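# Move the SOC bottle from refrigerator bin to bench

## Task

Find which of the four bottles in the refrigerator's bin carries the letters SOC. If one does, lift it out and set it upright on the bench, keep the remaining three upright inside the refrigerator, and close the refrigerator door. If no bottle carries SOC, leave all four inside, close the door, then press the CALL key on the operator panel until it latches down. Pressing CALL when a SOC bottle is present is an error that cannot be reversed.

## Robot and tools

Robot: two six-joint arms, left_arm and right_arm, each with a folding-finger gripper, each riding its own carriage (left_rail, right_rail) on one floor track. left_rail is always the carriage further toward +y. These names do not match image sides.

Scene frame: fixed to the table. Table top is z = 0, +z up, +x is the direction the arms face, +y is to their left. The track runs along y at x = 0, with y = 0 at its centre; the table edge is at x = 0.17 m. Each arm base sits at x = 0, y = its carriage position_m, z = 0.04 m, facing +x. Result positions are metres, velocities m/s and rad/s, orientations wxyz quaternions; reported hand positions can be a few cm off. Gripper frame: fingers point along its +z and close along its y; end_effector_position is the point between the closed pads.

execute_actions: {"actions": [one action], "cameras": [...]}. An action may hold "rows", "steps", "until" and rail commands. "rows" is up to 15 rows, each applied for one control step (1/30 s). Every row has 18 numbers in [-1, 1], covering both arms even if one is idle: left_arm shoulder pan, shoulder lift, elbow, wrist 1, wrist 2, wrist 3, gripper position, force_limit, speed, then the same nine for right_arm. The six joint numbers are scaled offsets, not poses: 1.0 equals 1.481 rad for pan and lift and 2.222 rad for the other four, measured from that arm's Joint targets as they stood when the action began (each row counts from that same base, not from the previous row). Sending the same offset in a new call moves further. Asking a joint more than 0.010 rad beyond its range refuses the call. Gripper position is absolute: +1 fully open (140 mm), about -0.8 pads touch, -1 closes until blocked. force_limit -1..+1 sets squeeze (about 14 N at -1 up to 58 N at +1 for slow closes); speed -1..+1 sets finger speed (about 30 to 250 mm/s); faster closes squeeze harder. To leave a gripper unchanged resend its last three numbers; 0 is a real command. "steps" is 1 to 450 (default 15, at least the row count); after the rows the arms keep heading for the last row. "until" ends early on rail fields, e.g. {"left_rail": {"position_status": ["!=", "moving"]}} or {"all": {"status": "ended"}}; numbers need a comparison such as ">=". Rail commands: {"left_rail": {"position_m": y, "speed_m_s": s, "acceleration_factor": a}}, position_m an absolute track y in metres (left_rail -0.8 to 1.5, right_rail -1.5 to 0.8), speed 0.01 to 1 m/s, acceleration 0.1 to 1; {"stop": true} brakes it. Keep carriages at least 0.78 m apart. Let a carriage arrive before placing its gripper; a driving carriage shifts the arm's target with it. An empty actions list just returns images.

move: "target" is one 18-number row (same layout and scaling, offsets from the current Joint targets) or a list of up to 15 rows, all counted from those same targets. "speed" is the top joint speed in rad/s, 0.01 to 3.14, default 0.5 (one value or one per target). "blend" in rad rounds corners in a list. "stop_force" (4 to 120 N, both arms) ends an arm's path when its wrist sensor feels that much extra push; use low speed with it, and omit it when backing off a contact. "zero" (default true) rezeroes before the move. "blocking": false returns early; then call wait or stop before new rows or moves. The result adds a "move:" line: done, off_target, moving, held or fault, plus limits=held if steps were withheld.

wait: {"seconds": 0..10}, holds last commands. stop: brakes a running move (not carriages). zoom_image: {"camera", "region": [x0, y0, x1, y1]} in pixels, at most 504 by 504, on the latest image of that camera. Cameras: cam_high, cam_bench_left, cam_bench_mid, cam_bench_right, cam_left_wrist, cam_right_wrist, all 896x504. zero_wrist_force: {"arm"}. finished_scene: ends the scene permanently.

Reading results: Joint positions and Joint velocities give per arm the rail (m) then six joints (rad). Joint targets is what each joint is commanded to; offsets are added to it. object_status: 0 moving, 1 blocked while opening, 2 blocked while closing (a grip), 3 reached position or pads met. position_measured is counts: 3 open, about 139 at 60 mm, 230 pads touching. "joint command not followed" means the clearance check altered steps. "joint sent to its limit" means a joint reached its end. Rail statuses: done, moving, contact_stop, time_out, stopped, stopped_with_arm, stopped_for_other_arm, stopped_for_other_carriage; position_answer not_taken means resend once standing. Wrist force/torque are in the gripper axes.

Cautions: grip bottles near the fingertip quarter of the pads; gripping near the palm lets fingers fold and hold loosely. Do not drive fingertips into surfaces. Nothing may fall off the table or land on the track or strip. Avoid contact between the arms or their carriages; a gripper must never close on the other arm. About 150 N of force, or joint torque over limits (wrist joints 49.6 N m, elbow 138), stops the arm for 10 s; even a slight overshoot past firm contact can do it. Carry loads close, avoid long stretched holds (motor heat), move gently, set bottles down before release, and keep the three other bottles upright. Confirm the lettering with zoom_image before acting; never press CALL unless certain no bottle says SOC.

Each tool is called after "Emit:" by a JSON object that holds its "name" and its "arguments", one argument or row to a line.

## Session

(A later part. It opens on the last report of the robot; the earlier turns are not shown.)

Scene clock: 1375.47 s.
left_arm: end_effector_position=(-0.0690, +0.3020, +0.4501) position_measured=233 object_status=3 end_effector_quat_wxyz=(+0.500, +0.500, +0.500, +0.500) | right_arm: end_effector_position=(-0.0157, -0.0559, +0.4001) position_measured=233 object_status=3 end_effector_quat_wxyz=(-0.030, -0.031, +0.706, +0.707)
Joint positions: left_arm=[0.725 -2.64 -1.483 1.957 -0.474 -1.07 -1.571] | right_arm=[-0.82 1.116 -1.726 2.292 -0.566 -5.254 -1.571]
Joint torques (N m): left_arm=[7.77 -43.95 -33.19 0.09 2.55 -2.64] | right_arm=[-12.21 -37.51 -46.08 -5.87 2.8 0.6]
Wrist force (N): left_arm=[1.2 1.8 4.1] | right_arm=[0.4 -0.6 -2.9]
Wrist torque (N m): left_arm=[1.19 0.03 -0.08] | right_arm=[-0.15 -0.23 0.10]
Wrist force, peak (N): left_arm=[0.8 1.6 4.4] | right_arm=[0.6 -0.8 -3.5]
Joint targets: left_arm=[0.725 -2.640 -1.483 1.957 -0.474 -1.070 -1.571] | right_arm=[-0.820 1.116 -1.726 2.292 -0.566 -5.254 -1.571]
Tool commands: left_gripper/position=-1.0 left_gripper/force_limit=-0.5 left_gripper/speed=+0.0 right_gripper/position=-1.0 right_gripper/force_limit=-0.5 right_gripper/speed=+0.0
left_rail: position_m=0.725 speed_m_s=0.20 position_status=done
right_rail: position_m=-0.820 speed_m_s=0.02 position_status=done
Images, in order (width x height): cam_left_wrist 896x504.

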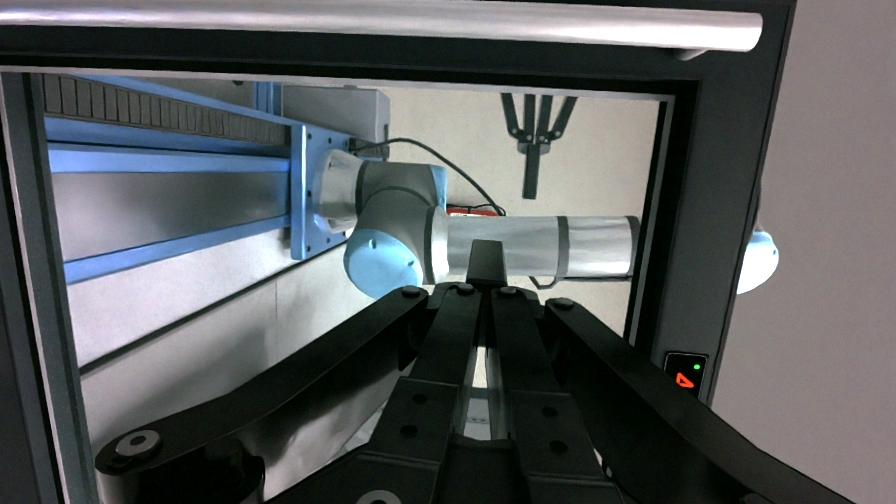

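Emit:
{"name": "execute_actions", "arguments": {
  "actions": []
}}

Scene clock: 1381.23 s.
left_arm: end_effector_position=(-0.0690, +0.3020, +0.4501) position_measured=233 object_status=3 end_effector_quat_wxyz=(+0.500, +0.500, +0.500, +0.500) | right_arm: end_effector_position=(-0.0157, -0.0559, +0.4001) position_measured=233 object_status=3 end_effector_quat_wxyz=(-0.030, -0.031, +0.706, +0.707)
Joint positions: left_arm=[0.725 -2.64 -1.483 1.957 -0.474 -1.07 -1.571] | right_arm=[-0.82 1.116 -1.726 2.292 -0.566 -5.254 -1.571]
Joint velocities: within noise
Joint torques (N m): left_arm=[-2.92 -49.33 -31.59 0.34 2.46 -2.2] | right_arm=[-7.9 -44.3 -44.75 -5.98 2.81 0.66]
Wrist force (N): left_arm=[0.5 -1.7 4.4] | right_arm=[0.4 -0.6 -3.1]
Wrist torque (N m): left_arm=[0.38 0.26 -0.08] | right_arm=[-0.17 -0.22 0.10]
Wrist force, peak (N): left_arm=[18.1 -0.7 11.6] | right_arm=[0.8 -0.5 -3.3]
Joint targets: left_arm=[0.725 -2.640 -1.483 1.957 -0.474 -1.070 -1.571] | right_arm=[-0.820 1.116 -1.726 2.292 -0.566 -5.254 -1.571]
Tool commands: left_gripper/position=-1.0 left_gripper/force_limit=-0.5 left_gripper/speed=+0.0 right_gripper/position=-1.0 right_gripper/force_limit=-0.5 right_gripper/speed=+0.0
left_rail: position_m=0.725 speed_m_s=0.20 position_status=done
right_rail: position_m=-0.820 speed_m_s=0.02 position_status=done

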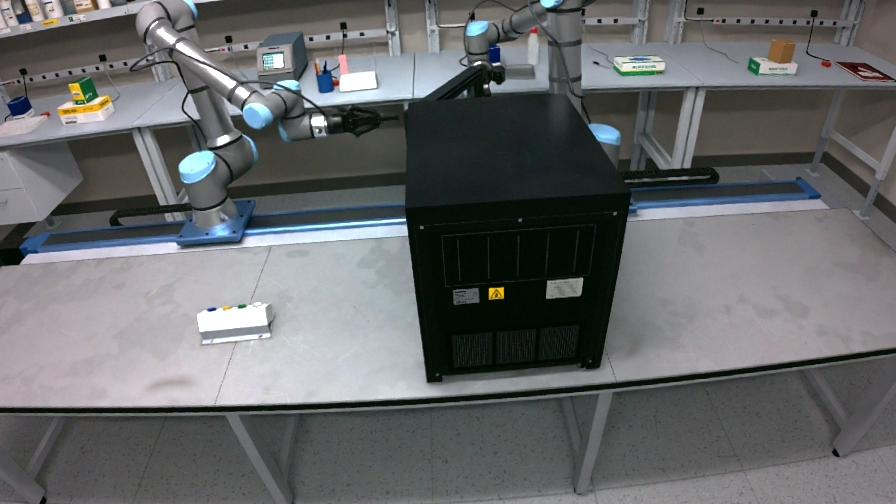

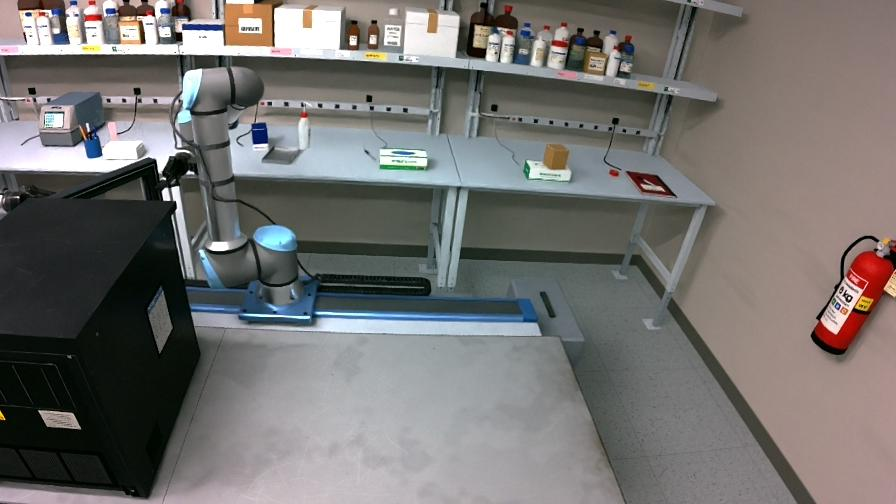

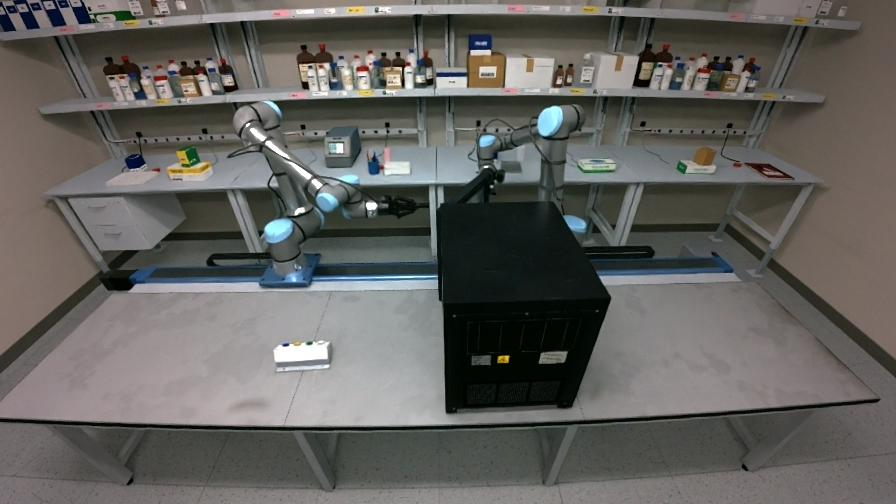

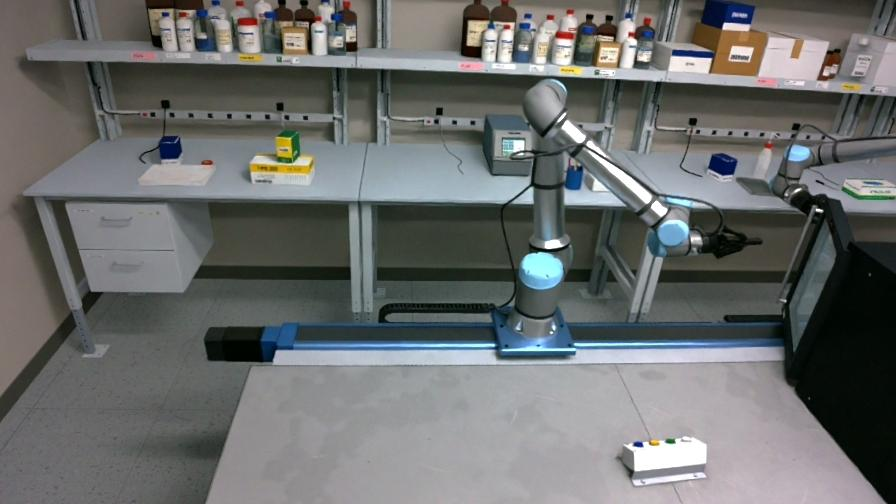

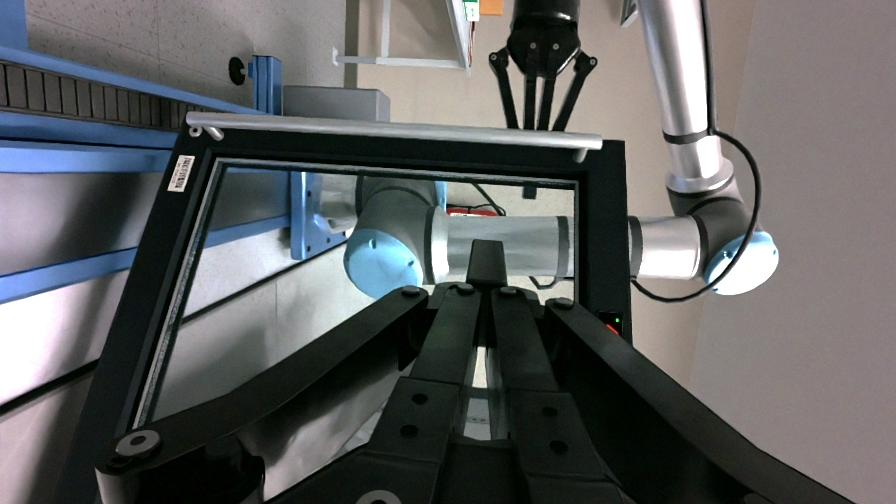

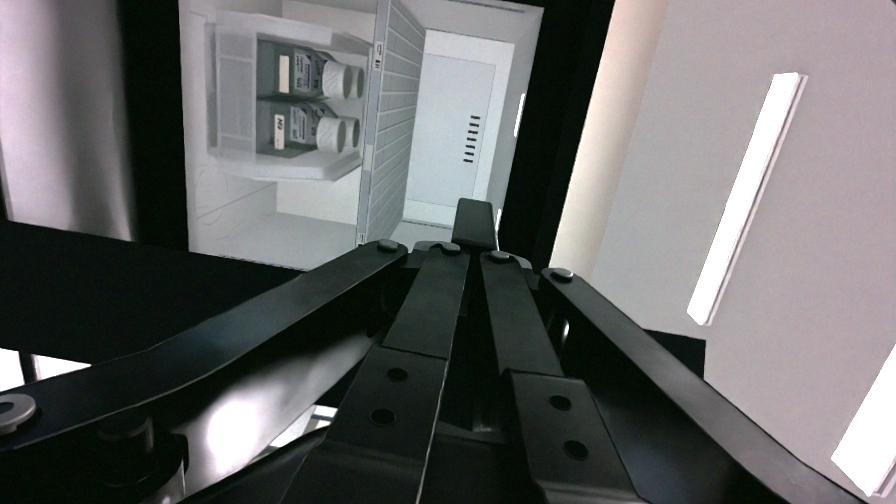

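Emit:
{"name": "execute_actions", "arguments": {
  "actions": [
    {"right_rail": {"position_m": -0.79, "speed_m_s": 0.02}, "steps": 90, "until": {"right_rail": {"position_status": ["!=", "moving"]}}}
  ],
  "cameras": ["cam_left_wrist"]
}}

Scene clock: 1384.13 s.
left_arm: end_effector_position=(-0.0690, +0.3020, +0.4501) position_measured=233 object_status=3 end_effector_quat_wxyz=(+0.500, +0.500, +0.500, +0.500) | right_arm: end_effector_position=(-0.0157, -0.0259, +0.4001) position_measured=233 object_status=3 end_effector_quat_wxyz=(-0.030, -0.031, +0.706, +0.707)
Joint positions: left_arm=[0.725 -2.64 -1.483 1.957 -0.474 -1.07 -1.571] | right_arm=[-0.79 1.116 -1.726 2.292 -0.566 -5.254 -1.571]
Joint torques (N m): left_arm=[-4.97 -49.05 -30.93 1.63 2.45 -2.36] | right_arm=[-5.57 -42.24 -44.57 -5.84 2.69 0.7]
Wrist force (N): left_arm=[0.4 -1.8 4.1] | right_arm=[0.6 -0.5 -2.8]
Wrist torque (N m): left_arm=[0.36 0.30 -0.08] | right_arm=[-0.14 -0.26 0.10]
Wrist force, peak (N): left_arm=[0.5 -1.9 4.6] | right_arm=[0.4 -0.9 -3.4]
Joint targets: left_arm=[0.725 -2.640 -1.483 1.957 -0.474 -1.070 -1.571] | right_arm=[-0.790 1.116 -1.726 2.292 -0.566 -5.254 -1.571]
Tool commands: left_gripper/position=-1.0 left_gripper/force_limit=-0.5 left_gripper/speed=+0.0 right_gripper/position=-1.0 right_gripper/force_limit=-0.5 right_gripper/speed=+0.0
left_rail: position_m=0.725 speed_m_s=0.20 position_status=done
right_rail: position_m=-0.790 speed_m_s=0.02 position_status=done
Images, in order (width x height): cam_left_wrist 896x504.

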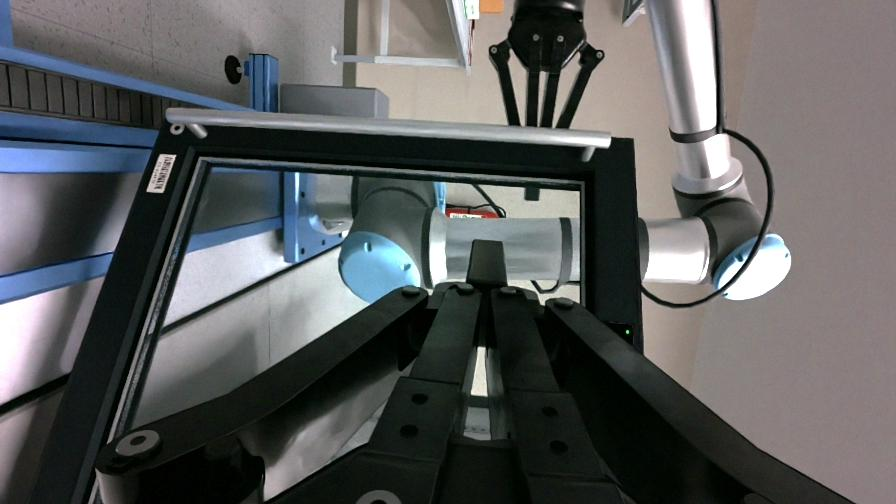

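Emit:
{"name": "execute_actions", "arguments": {
  "actions": [],
  "cameras": ["cam_high", "cam_bench_left", "cam_bench_right", "cam_right_wrist"]
}}

Emit:
{"name": "zoom_image", "arguments": {
  "camera": "cam_high",
  "region": [320, 20, 640, 200]
}}

Emit:
{"name": "zoom_image", "arguments": {
  "camera": "cam_bench_right",
  "region": [600, 120, 896, 400]
}}

Emit:
{"name": "zoom_image", "arguments": {
  "camera": "cam_bench_left",
  "region": [0, 100, 300, 350]
}}

Scene clock: 1390.00 s.
left_arm: end_effector_position=(-0.0690, +0.3020, +0.4501) position_measured=233 object_status=3 end_effector_quat_wxyz=(+0.500, +0.500, +0.500, +0.500) | right_arm: end_effector_position=(-0.0157, -0.0259, +0.4001) position_measured=233 object_status=3 end_effector_quat_wxyz=(-0.030, -0.031, +0.706, +0.707)
Joint positions: left_arm=[0.725 -2.64 -1.483 1.957 -0.474 -1.07 -1.571] | right_arm=[-0.79 1.116 -1.726 2.292 -0.566 -5.254 -1.571]
Joint velocities: within noise
Joint torques (N m): left_arm=[-4.62 -56.29 -31.94 3.25 2.82 -2.11] | right_arm=[-1.31 -41.68 -41.98 -4.31 2.81 0.48]
Wrist force (N): left_arm=[0.6 -1.7 4.4] | right_arm=[0.6 -0.4 -2.7]
Wrist torque (N m): left_arm=[0.41 0.25 -0.08] | right_arm=[-0.12 -0.26 0.10]
Wrist force, peak (N): left_arm=[0.2 -1.8 4.6] | right_arm=[0.6 -0.4 -3.3]
Joint targets: left_arm=[0.725 -2.640 -1.483 1.957 -0.474 -1.070 -1.571] | right_arm=[-0.790 1.116 -1.726 2.292 -0.566 -5.254 -1.571]
Tool commands: left_gripper/position=-1.0 left_gripper/force_limit=-0.5 left_gripper/speed=+0.0 right_gripper/position=-1.0 right_gripper/force_limit=-0.5 right_gripper/speed=+0.0
left_rail: position_m=0.725 speed_m_s=0.20 position_status=done
right_rail: position_m=-0.790 speed_m_s=0.02 position_status=done
Images, in order (width x height): cam_high 896x504, cam_bench_left 896x504, cam_bench_right 896x504, cam_right_wrist 896x504.

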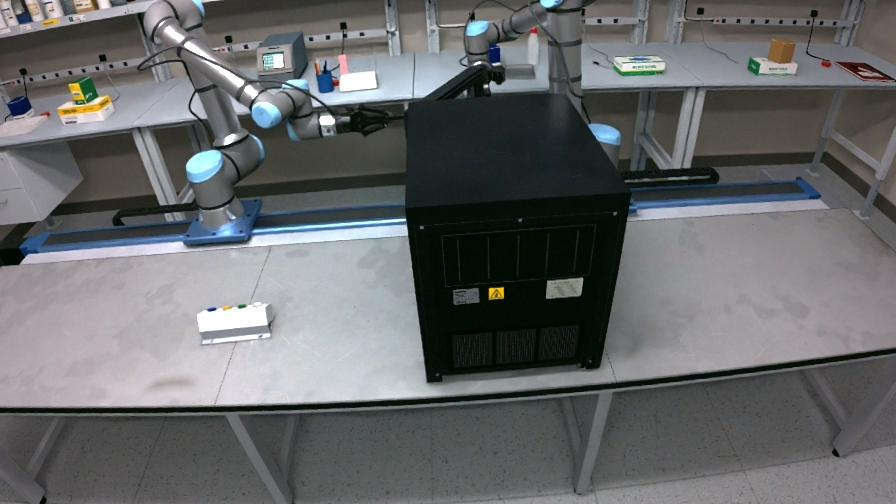

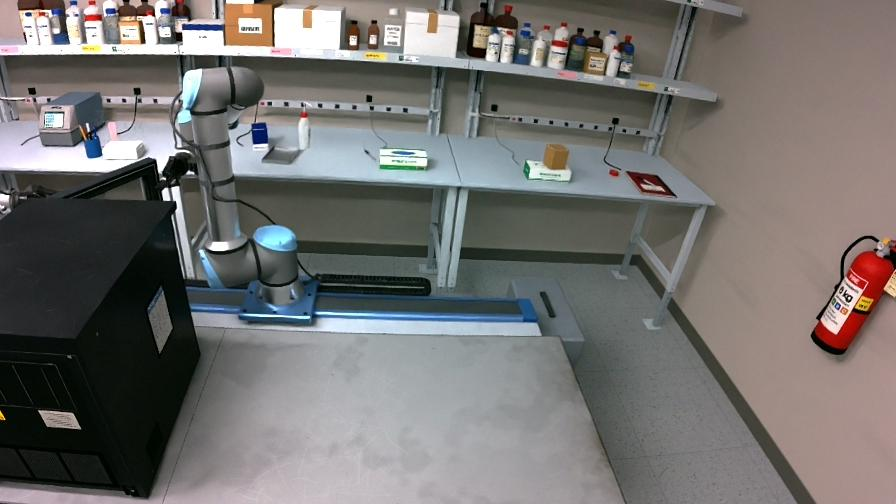

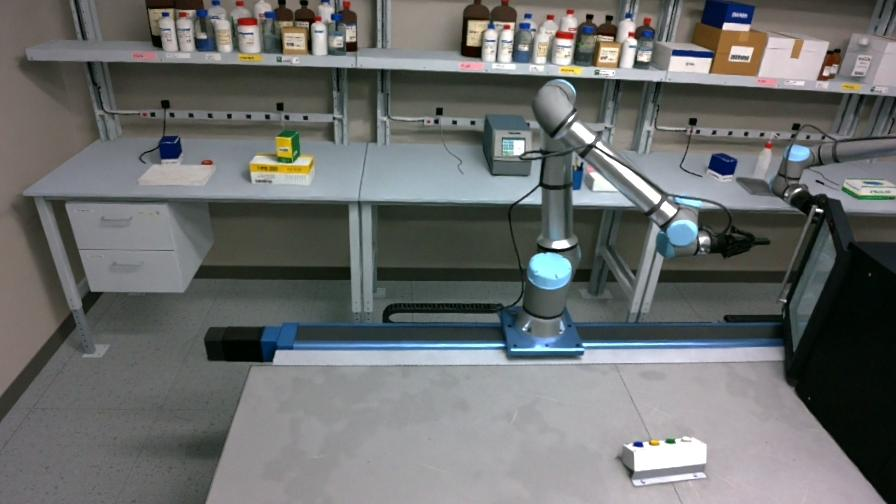

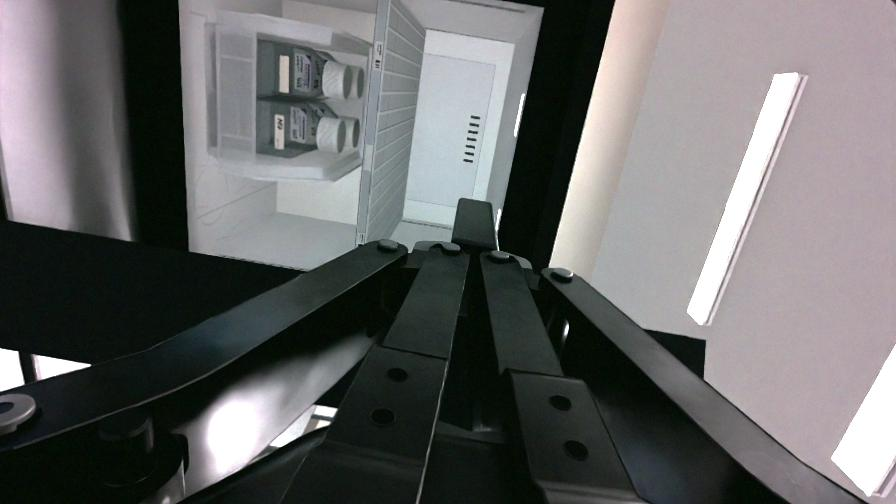

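Scaled by 1.575 from the camera's 896x504 image, which has a finer 1280x720 frame.

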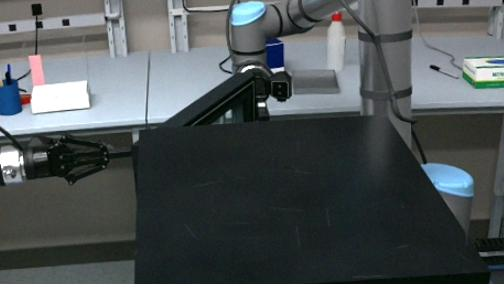

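Scaled by 1.703 from the camera's 896x504 image, which has a finer 1280x720 frame.

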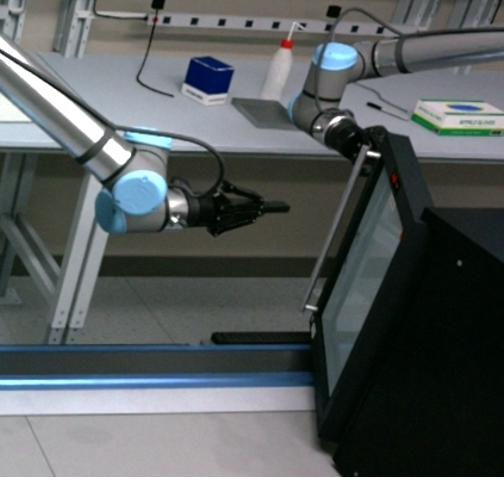

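Scaled by 1.680 from the camera's 896x504 image, which has a finer 1280x720 frame.

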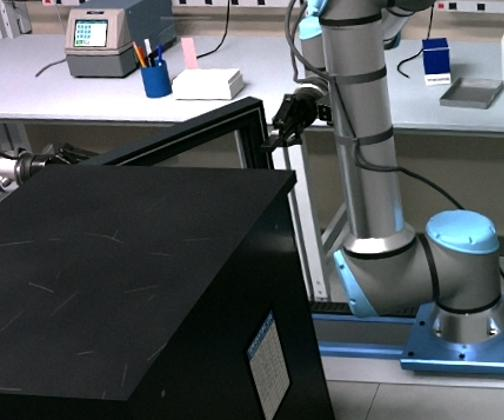

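Emit:
{"name": "move", "arguments": {
  "target": [-0.0426, -0.0908, 0.0623, -0.0018, -0.0280, 0, -1, -0.5, 0, 0, 0, 0, 0, 0, 0, -1, -0.5, 0],
  "speed": 0.05,
  "cameras": ["cam_high", "cam_bench_left", "cam_bench_right", "cam_left_wrist"]
}}

Emit:
{"name": "zoom_image", "arguments": {
  "camera": "cam_bench_left",
  "region": [0, 100, 300, 350]
}}

Scene clock: 1404.20 s.
left_arm: end_effector_position=(-0.0196, +0.3635, +0.4499) position_measured=233 object_status=3 end_effector_quat_wxyz=(+0.500, +0.500, +0.500, +0.500) | right_arm: end_effector_position=(-0.0157, -0.0259, +0.4001) position_measured=233 object_status=3 end_effector_quat_wxyz=(-0.030, -0.031, +0.706, +0.707)
Joint positions: left_arm=[0.725 -2.703 -1.617 2.095 -0.478 -1.132 -1.571] | right_arm=[-0.79 1.116 -1.726 2.292 -0.566 -5.254 -1.571]
Joint torques (N m): left_arm=[-4.3 -52.98 -29.6 -0.67 -2.98 -2.18] | right_arm=[5.81 -36.49 -38.09 -1.82 2.84 0.46]
Wrist force (N): left_arm=[0.4 -1.2 3.9] | right_arm=[0.7 -0.6 -2.9]
Wrist torque (N m): left_arm=[0.39 0.34 -0.09] | right_arm=[-0.16 -0.28 0.10]
Wrist force, peak (N): left_arm=[0.2 -1.8 4.6] | right_arm=[0.5 -0.7 -3.4]
Joint targets: left_arm=[0.725 -2.703 -1.617 2.095 -0.478 -1.132 -1.571] | right_arm=[-0.790 1.116 -1.726 2.292 -0.566 -5.254 -1.571]
left_rail: position_m=0.725 speed_m_s=0.20 position_status=done
right_rail: position_m=-0.790 speed_m_s=0.02 position_status=done
move: done
Images, in order (width x height): cam_high 896x504, cam_bench_left 896x504, cam_bench_right 896x504, cam_left_wrist 896x504.

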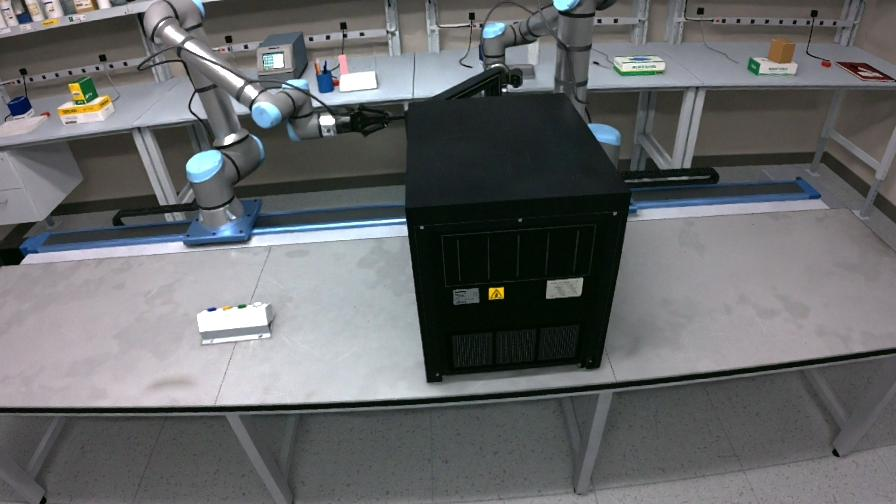

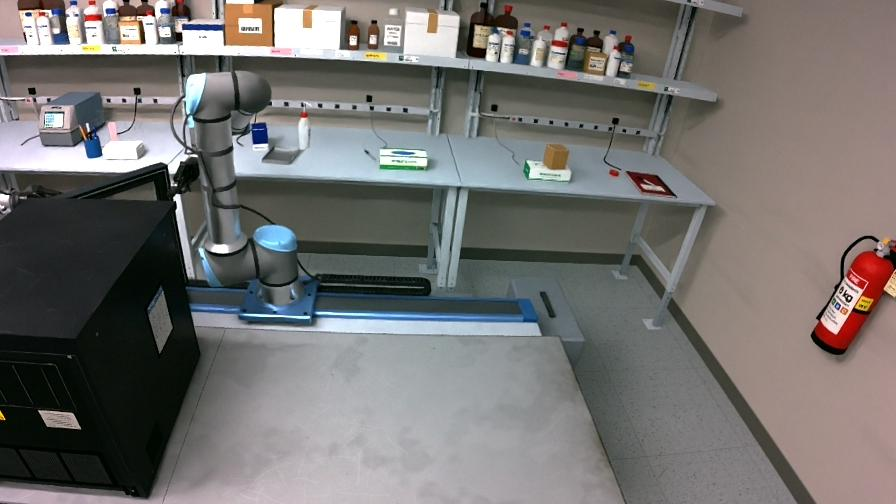

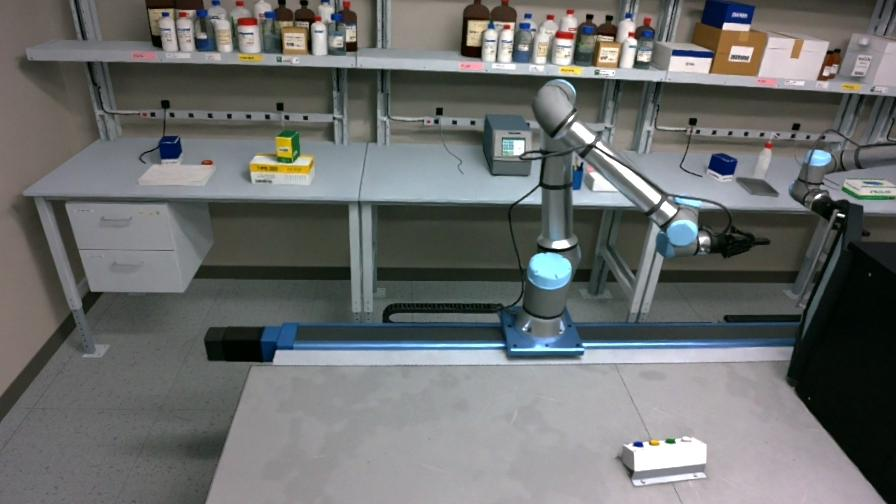

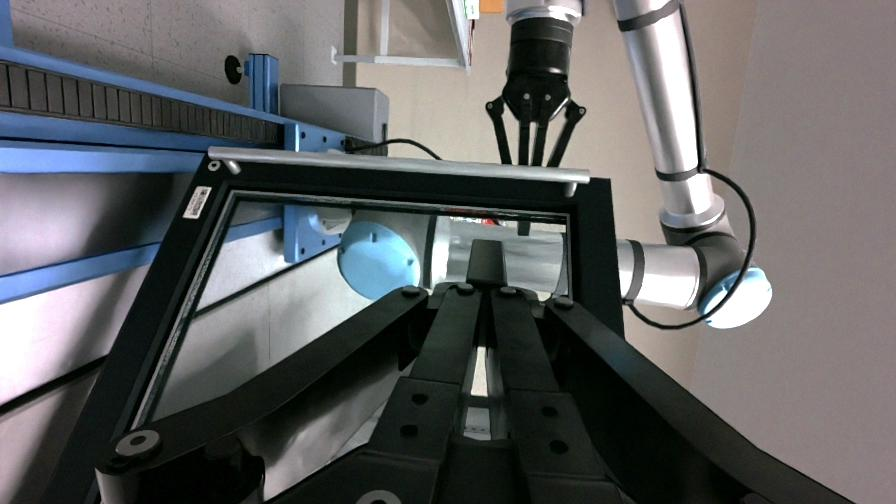

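Scaled by 1.680 from the camera's 896x504 image, which has a finer 1280x720 frame.

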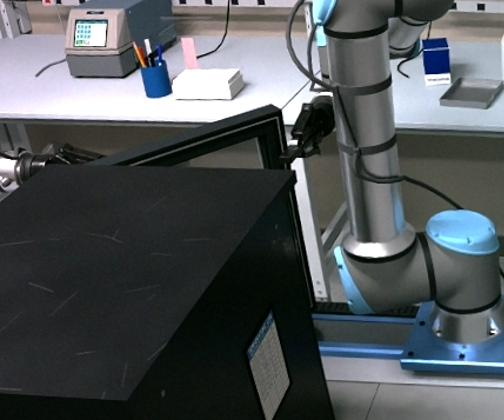

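Emit:
{"name": "move", "arguments": {
  "target": [
    [-0.04735, -0.0918, 0.05279, 0.0084, -0.03165, 0, -1, -0.5, 0, 0, 0, 0, 0, 0, 0, -1, -0.5, 0],
    [-0.07574, -0.20452, 0.10465, 0.03167, -0.05057, 0, -1, -0.5, 0, 0, 0, 0, 0, 0, 0, -1, -0.5, 0]
  ],
  "speed": 0.06,
  "blend": [0.03, 0],
  "cameras": ["cam_high", "cam_bench_left", "cam_bench_right", "cam_right_wrist"]
}}

Emit:
{"name": "zoom_image", "arguments": {
  "camera": "cam_bench_left",
  "region": [0, 100, 300, 350]
}}

Scene clock: 1422.07 s.
left_arm: end_effector_position=(+0.0976, +0.4588, +0.4499) position_measured=233 object_status=3 end_effector_quat_wxyz=(+0.500, +0.500, +0.500, +0.500) end_effector_velocity=(+0.002, +0.001, +0.000) end_effector_angular_velocity=(+0.000, -0.001, -0.001) | right_arm: end_effector_position=(-0.0157, -0.0259, +0.4001) position_measured=233 object_status=3 end_effector_quat_wxyz=(-0.030, -0.031, +0.706, +0.707)
Joint positions: left_arm=[0.725 -2.815 -1.92 2.327 -0.408 -1.244 -1.571] | right_arm=[-0.79 1.116 -1.726 2.292 -0.566 -5.254 -1.571]
Joint velocities: left_arm=[0 -0.002 -0.005 0.004 0.002 -0.001 -0.001] | right_arm=[within noise]
Joint torques (N m): left_arm=[-5.3 -30.76 -24.36 0.35 12.6 -2.09] | right_arm=[11.07 -31.07 -34.79 -1.04 2.63 -0.04]
Wrist force (N): left_arm=[46.4 24.1 -20.4] | right_arm=[0.7 -0.3 -2.9]
Wrist torque (N m): left_arm=[0.57 -0.59 -0.43] | right_arm=[-0.10 -0.29 0.10]
Wrist force, peak (N): left_arm=[60.5 32.0 -29.1] | right_arm=[0.7 -0.4 -3.5]
Joint targets: left_arm=[0.725 -2.816 -1.920 2.328 -0.408 -1.244 -1.571] | right_arm=[-0.790 1.116 -1.726 2.292 -0.566 -5.254 -1.571]
left_rail: position_m=0.725 speed_m_s=0.20 position_status=done
right_rail: position_m=-0.790 speed_m_s=0.02 position_status=done
move: done
Images, in order (width x height): cam_high 896x504, cam_bench_left 896x504, cam_bench_right 896x504, cam_right_wrist 896x504.

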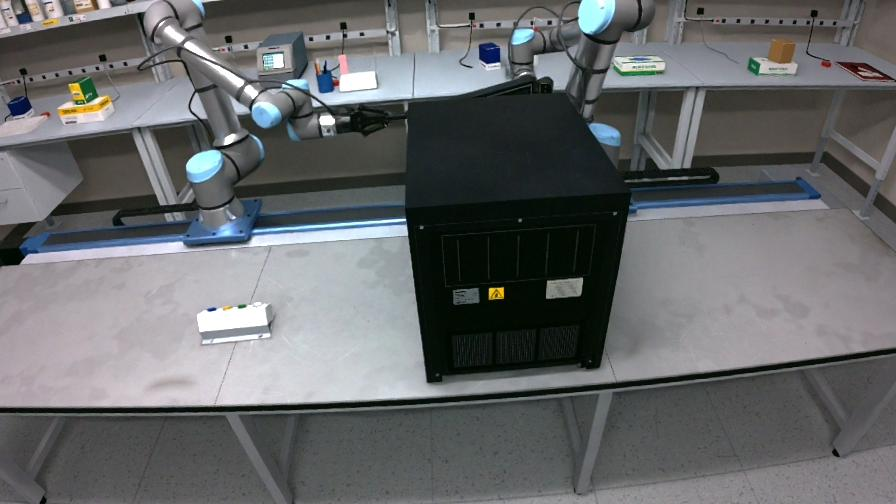

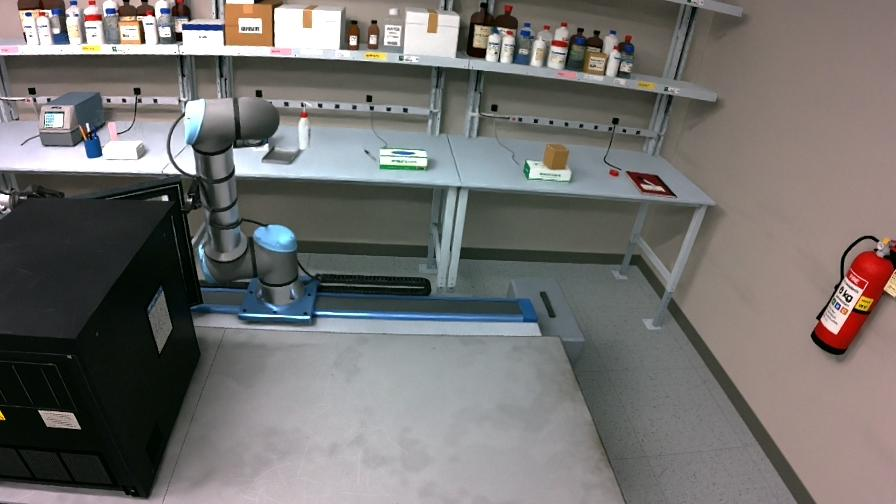

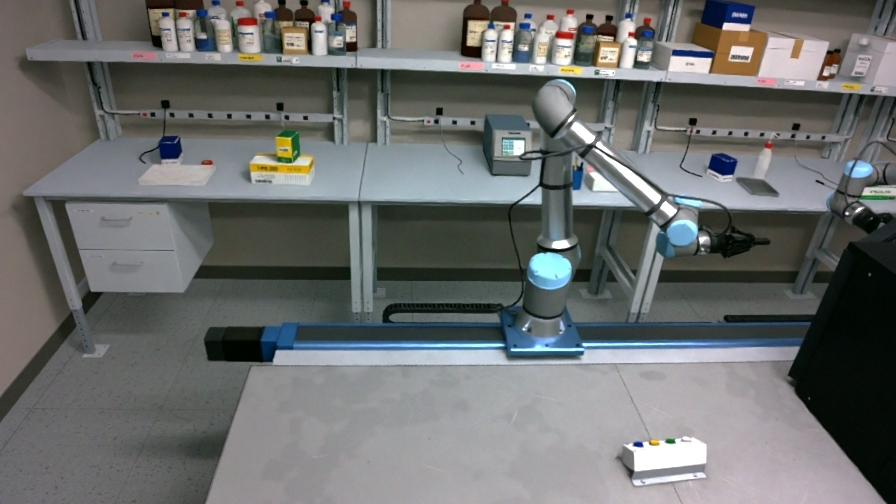

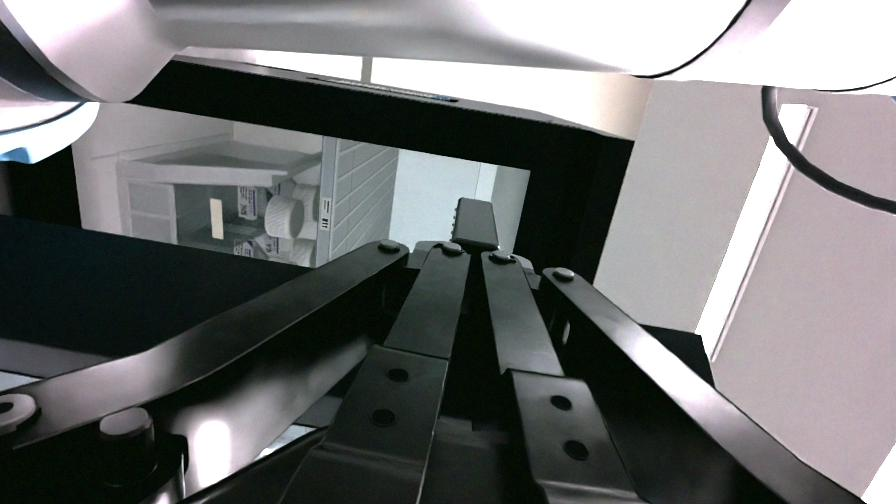

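Scaled by 1.680 from the camera's 896x504 image, which has a finer 1280x720 frame.

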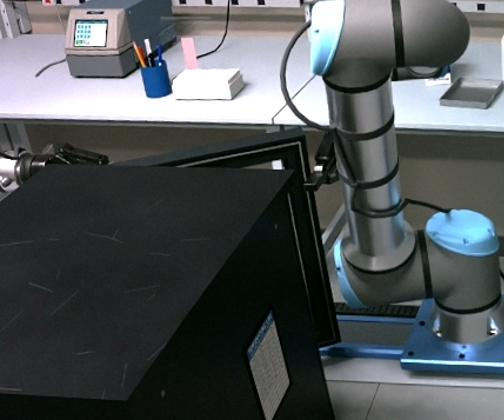

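Emit:
{"name": "execute_actions", "arguments": {
  "actions": [
    {"left_rail": {"position_m": 0.735, "speed_m_s": 0.02}, "steps": 60, "until": {"left_rail": {"position_status": ["!=", "moving"]}}}
  ],
  "cameras": ["cam_bench_left", "cam_right_wrist"]
}}

Emit:
{"name": "zoom_image", "arguments": {
  "camera": "cam_bench_left",
  "region": [100, 150, 260, 300]
}}

Scene clock: 1430.93 s.
left_arm: end_effector_position=(+0.0978, +0.4689, +0.4498) position_measured=233 object_status=3 end_effector_quat_wxyz=(+0.500, +0.500, +0.500, +0.500) | right_arm: end_effector_position=(-0.0157, -0.0259, +0.4001) position_measured=233 object_status=3 end_effector_quat_wxyz=(-0.030, -0.031, +0.706, +0.707)
Joint positions: left_arm=[0.735 -2.816 -1.92 2.328 -0.408 -1.244 -1.571] | right_arm=[-0.79 1.116 -1.726 2.292 -0.566 -5.254 -1.571]
Joint torques (N m): left_arm=[-4.19 -26.8 -45.89 1.07 -0.26 -2.21] | right_arm=[10.32 -27.78 -35.55 -1.17 2.84 -0.13]
Wrist force (N): left_arm=[-0.4 -0.5 4.3] | right_arm=[0.5 -0.9 -3.3]
Wrist torque (N m): left_arm=[0.64 0.67 -0.08] | right_arm=[-0.22 -0.24 0.10]
Wrist force, peak (N): left_arm=[47.7 25.6 -20.9] | right_arm=[0.9 -0.5 -3.4]
Joint targets: left_arm=[0.735 -2.816 -1.920 2.328 -0.408 -1.244 -1.571] | right_arm=[-0.790 1.116 -1.726 2.292 -0.566 -5.254 -1.571]
Tool commands: left_gripper/position=-1.0 left_gripper/force_limit=-0.5 left_gripper/speed=+0.0 right_gripper/position=-1.0 right_gripper/force_limit=-0.5 right_gripper/speed=+0.0
left_rail: position_m=0.735 speed_m_s=0.02 position_status=done
right_rail: position_m=-0.790 speed_m_s=0.02 position_status=done
Images, in order (width x height): cam_bench_left 896x504, cam_right_wrist 896x504.

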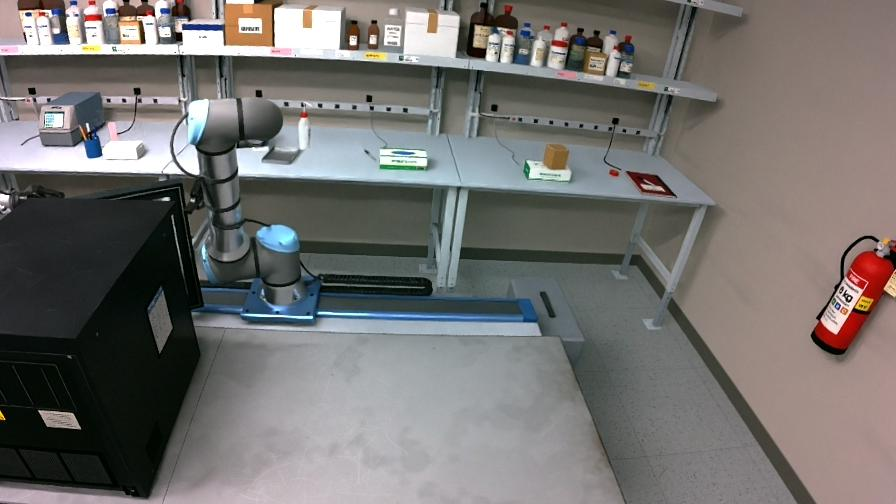

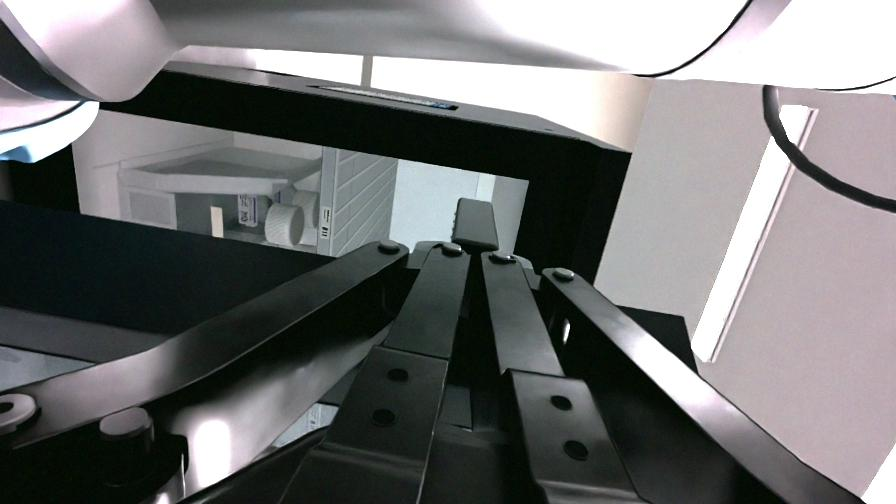

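Scaled by 3.150 from the camera's 896x504 image, which has a finer 1280x720 frame.

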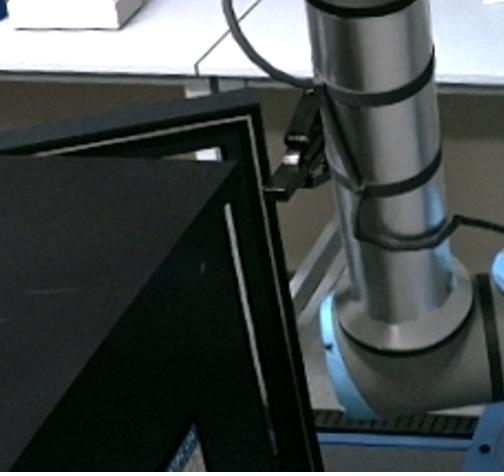

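Emit:
{"name": "move", "arguments": {
  "target": [-0.08611, 0.15159, -0.07321, -0.02783, -0.05793, 0, -1, -0.5, 0, 0, 0, 0, 0, 0, 0, -1, -0.5, 0],
  "speed": 0.05,
  "cameras": ["cam_high", "cam_bench_left", "cam_left_wrist", "cam_right_wrist"]
}}

Emit:
{"name": "zoom_image", "arguments": {
  "camera": "cam_bench_left",
  "region": [100, 150, 260, 300]
}}

Scene clock: 1442.03 s.
left_arm: end_effector_position=(-0.0499, +0.4789, +0.4501) position_measured=233 object_status=3 end_effector_quat_wxyz=(+0.500, +0.500, +0.500, +0.500) | right_arm: end_effector_position=(-0.0157, -0.0259, +0.4001) position_measured=233 object_status=3 end_effector_quat_wxyz=(-0.030, -0.031, +0.706, +0.707)
Joint positions: left_arm=[0.735 -2.943 -1.696 2.165 -0.47 -1.373 -1.571] | right_arm=[-0.79 1.116 -1.726 2.292 -0.566 -5.254 -1.571]
Joint torques (N m): left_arm=[-6.41 -9.96 -42.71 -0.53 -3.27 -1.79] | right_arm=[9 -23.73 -35.07 -0.99 2.77 -0.19]
Wrist force (N): left_arm=[-1.6 -0.4 3.9] | right_arm=[0.4 -0.7 -2.8]
Wrist torque (N m): left_arm=[0.67 0.64 -0.08] | right_arm=[-0.18 -0.22 0.10]
Wrist force, peak (N): left_arm=[-0.8 -1.1 5.2] | right_arm=[0.4 -0.6 -3.3]
Joint targets: left_arm=[0.735 -2.943 -1.695 2.165 -0.470 -1.373 -1.571] | right_arm=[-0.790 1.116 -1.726 2.292 -0.566 -5.254 -1.571]
left_rail: position_m=0.735 speed_m_s=0.02 position_status=done
right_rail: position_m=-0.790 speed_m_s=0.02 position_status=done
move: done
Images, in order (width x height): cam_high 896x504, cam_bench_left 896x504, cam_left_wrist 896x504, cam_right_wrist 896x504.

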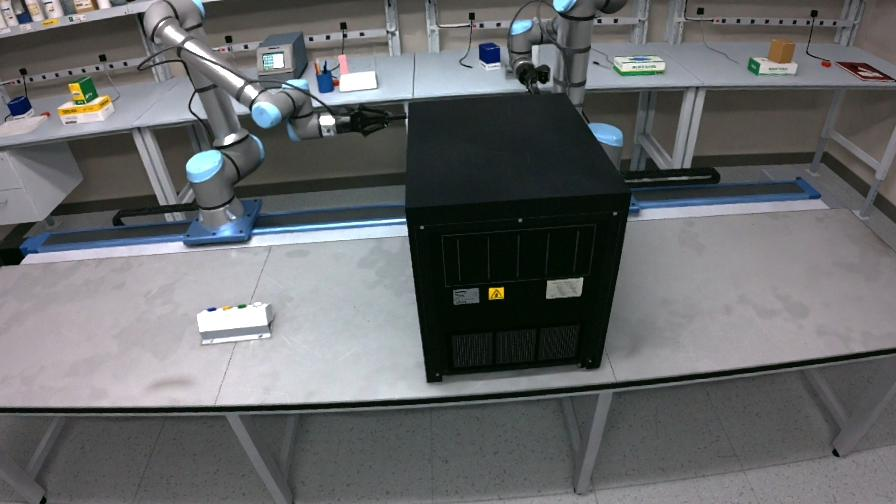

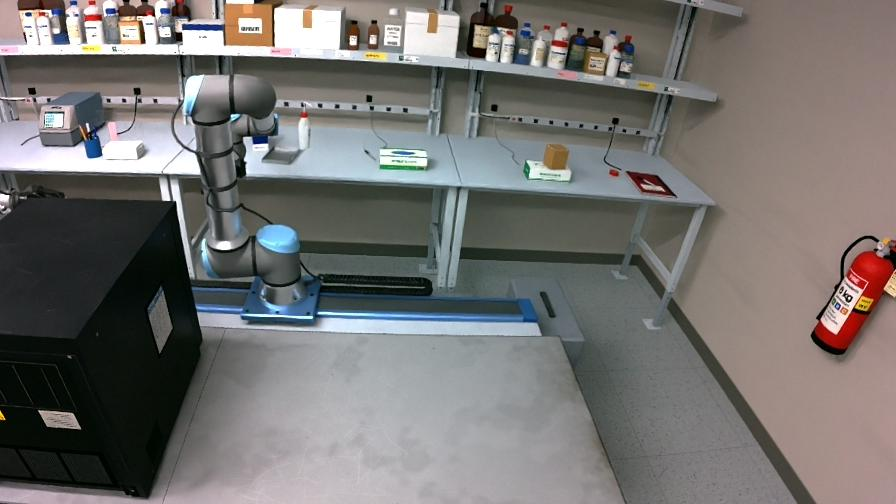

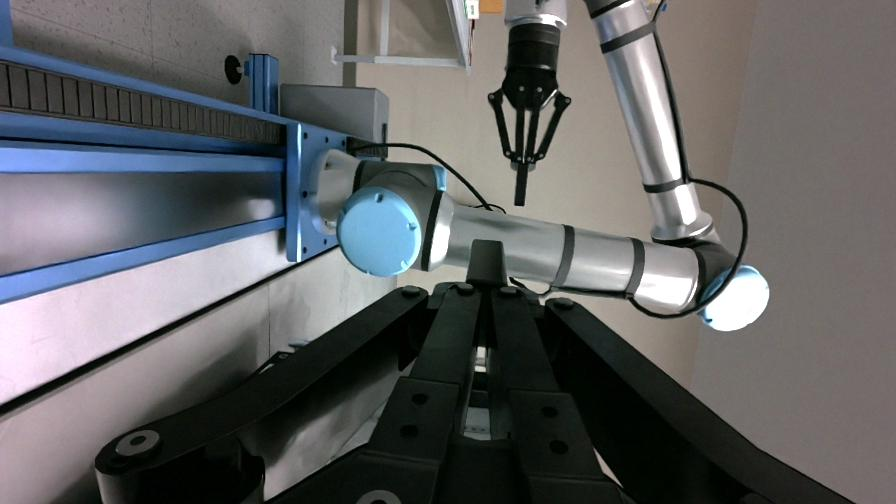

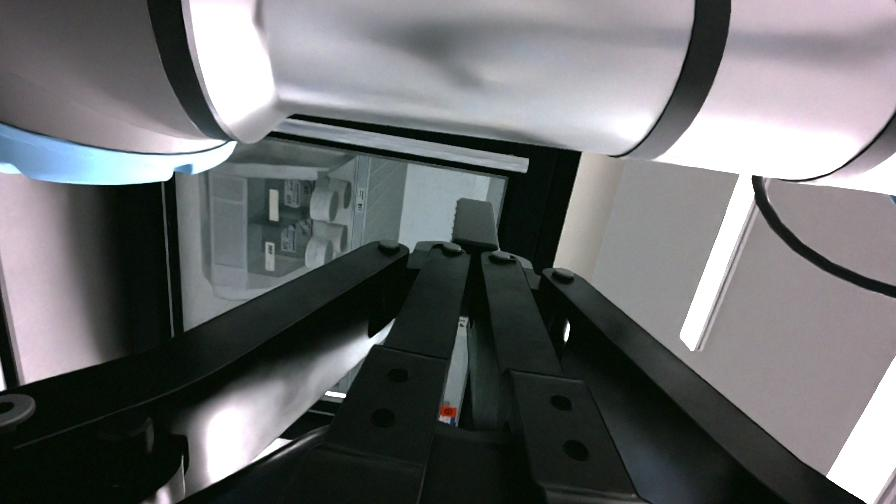

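Scaled by 3.150 from the camera's 896x504 image, which has a finer 1280x720 frame.

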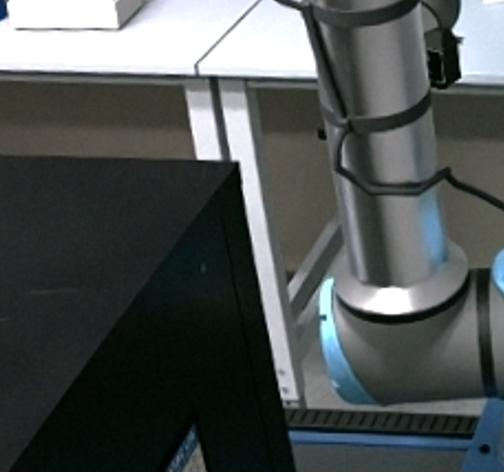

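Emit:
{"name": "zoom_image", "arguments": {
  "camera": "cam_right_wrist",
  "region": [140, 90, 620, 460]
}}

Emit:
{"name": "zoom_image", "arguments": {
  "camera": "cam_bench_left",
  "region": [120, 180, 240, 340]
}}

Emit:
{"name": "zoom_image", "arguments": {
  "camera": "cam_high",
  "region": [380, 60, 660, 220]
}}

Scaled by 1.050 from the camera's 896x504 image, which has a finer 1280x720 frame.

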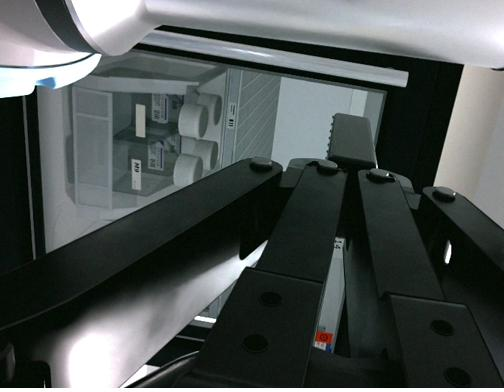

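Scaled by 3.150 from the camera's 896x504 image, which has a finer 1280x720 frame.

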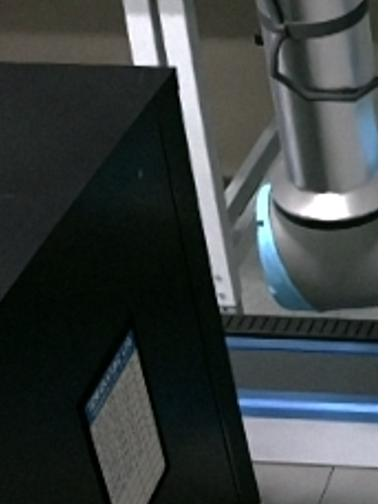

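Scaled by 1.800 from the camera's 896x504 image, which has a finer 1280x720 frame.

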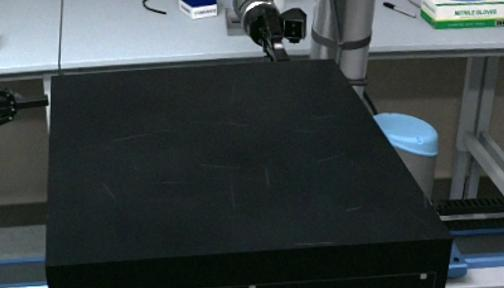

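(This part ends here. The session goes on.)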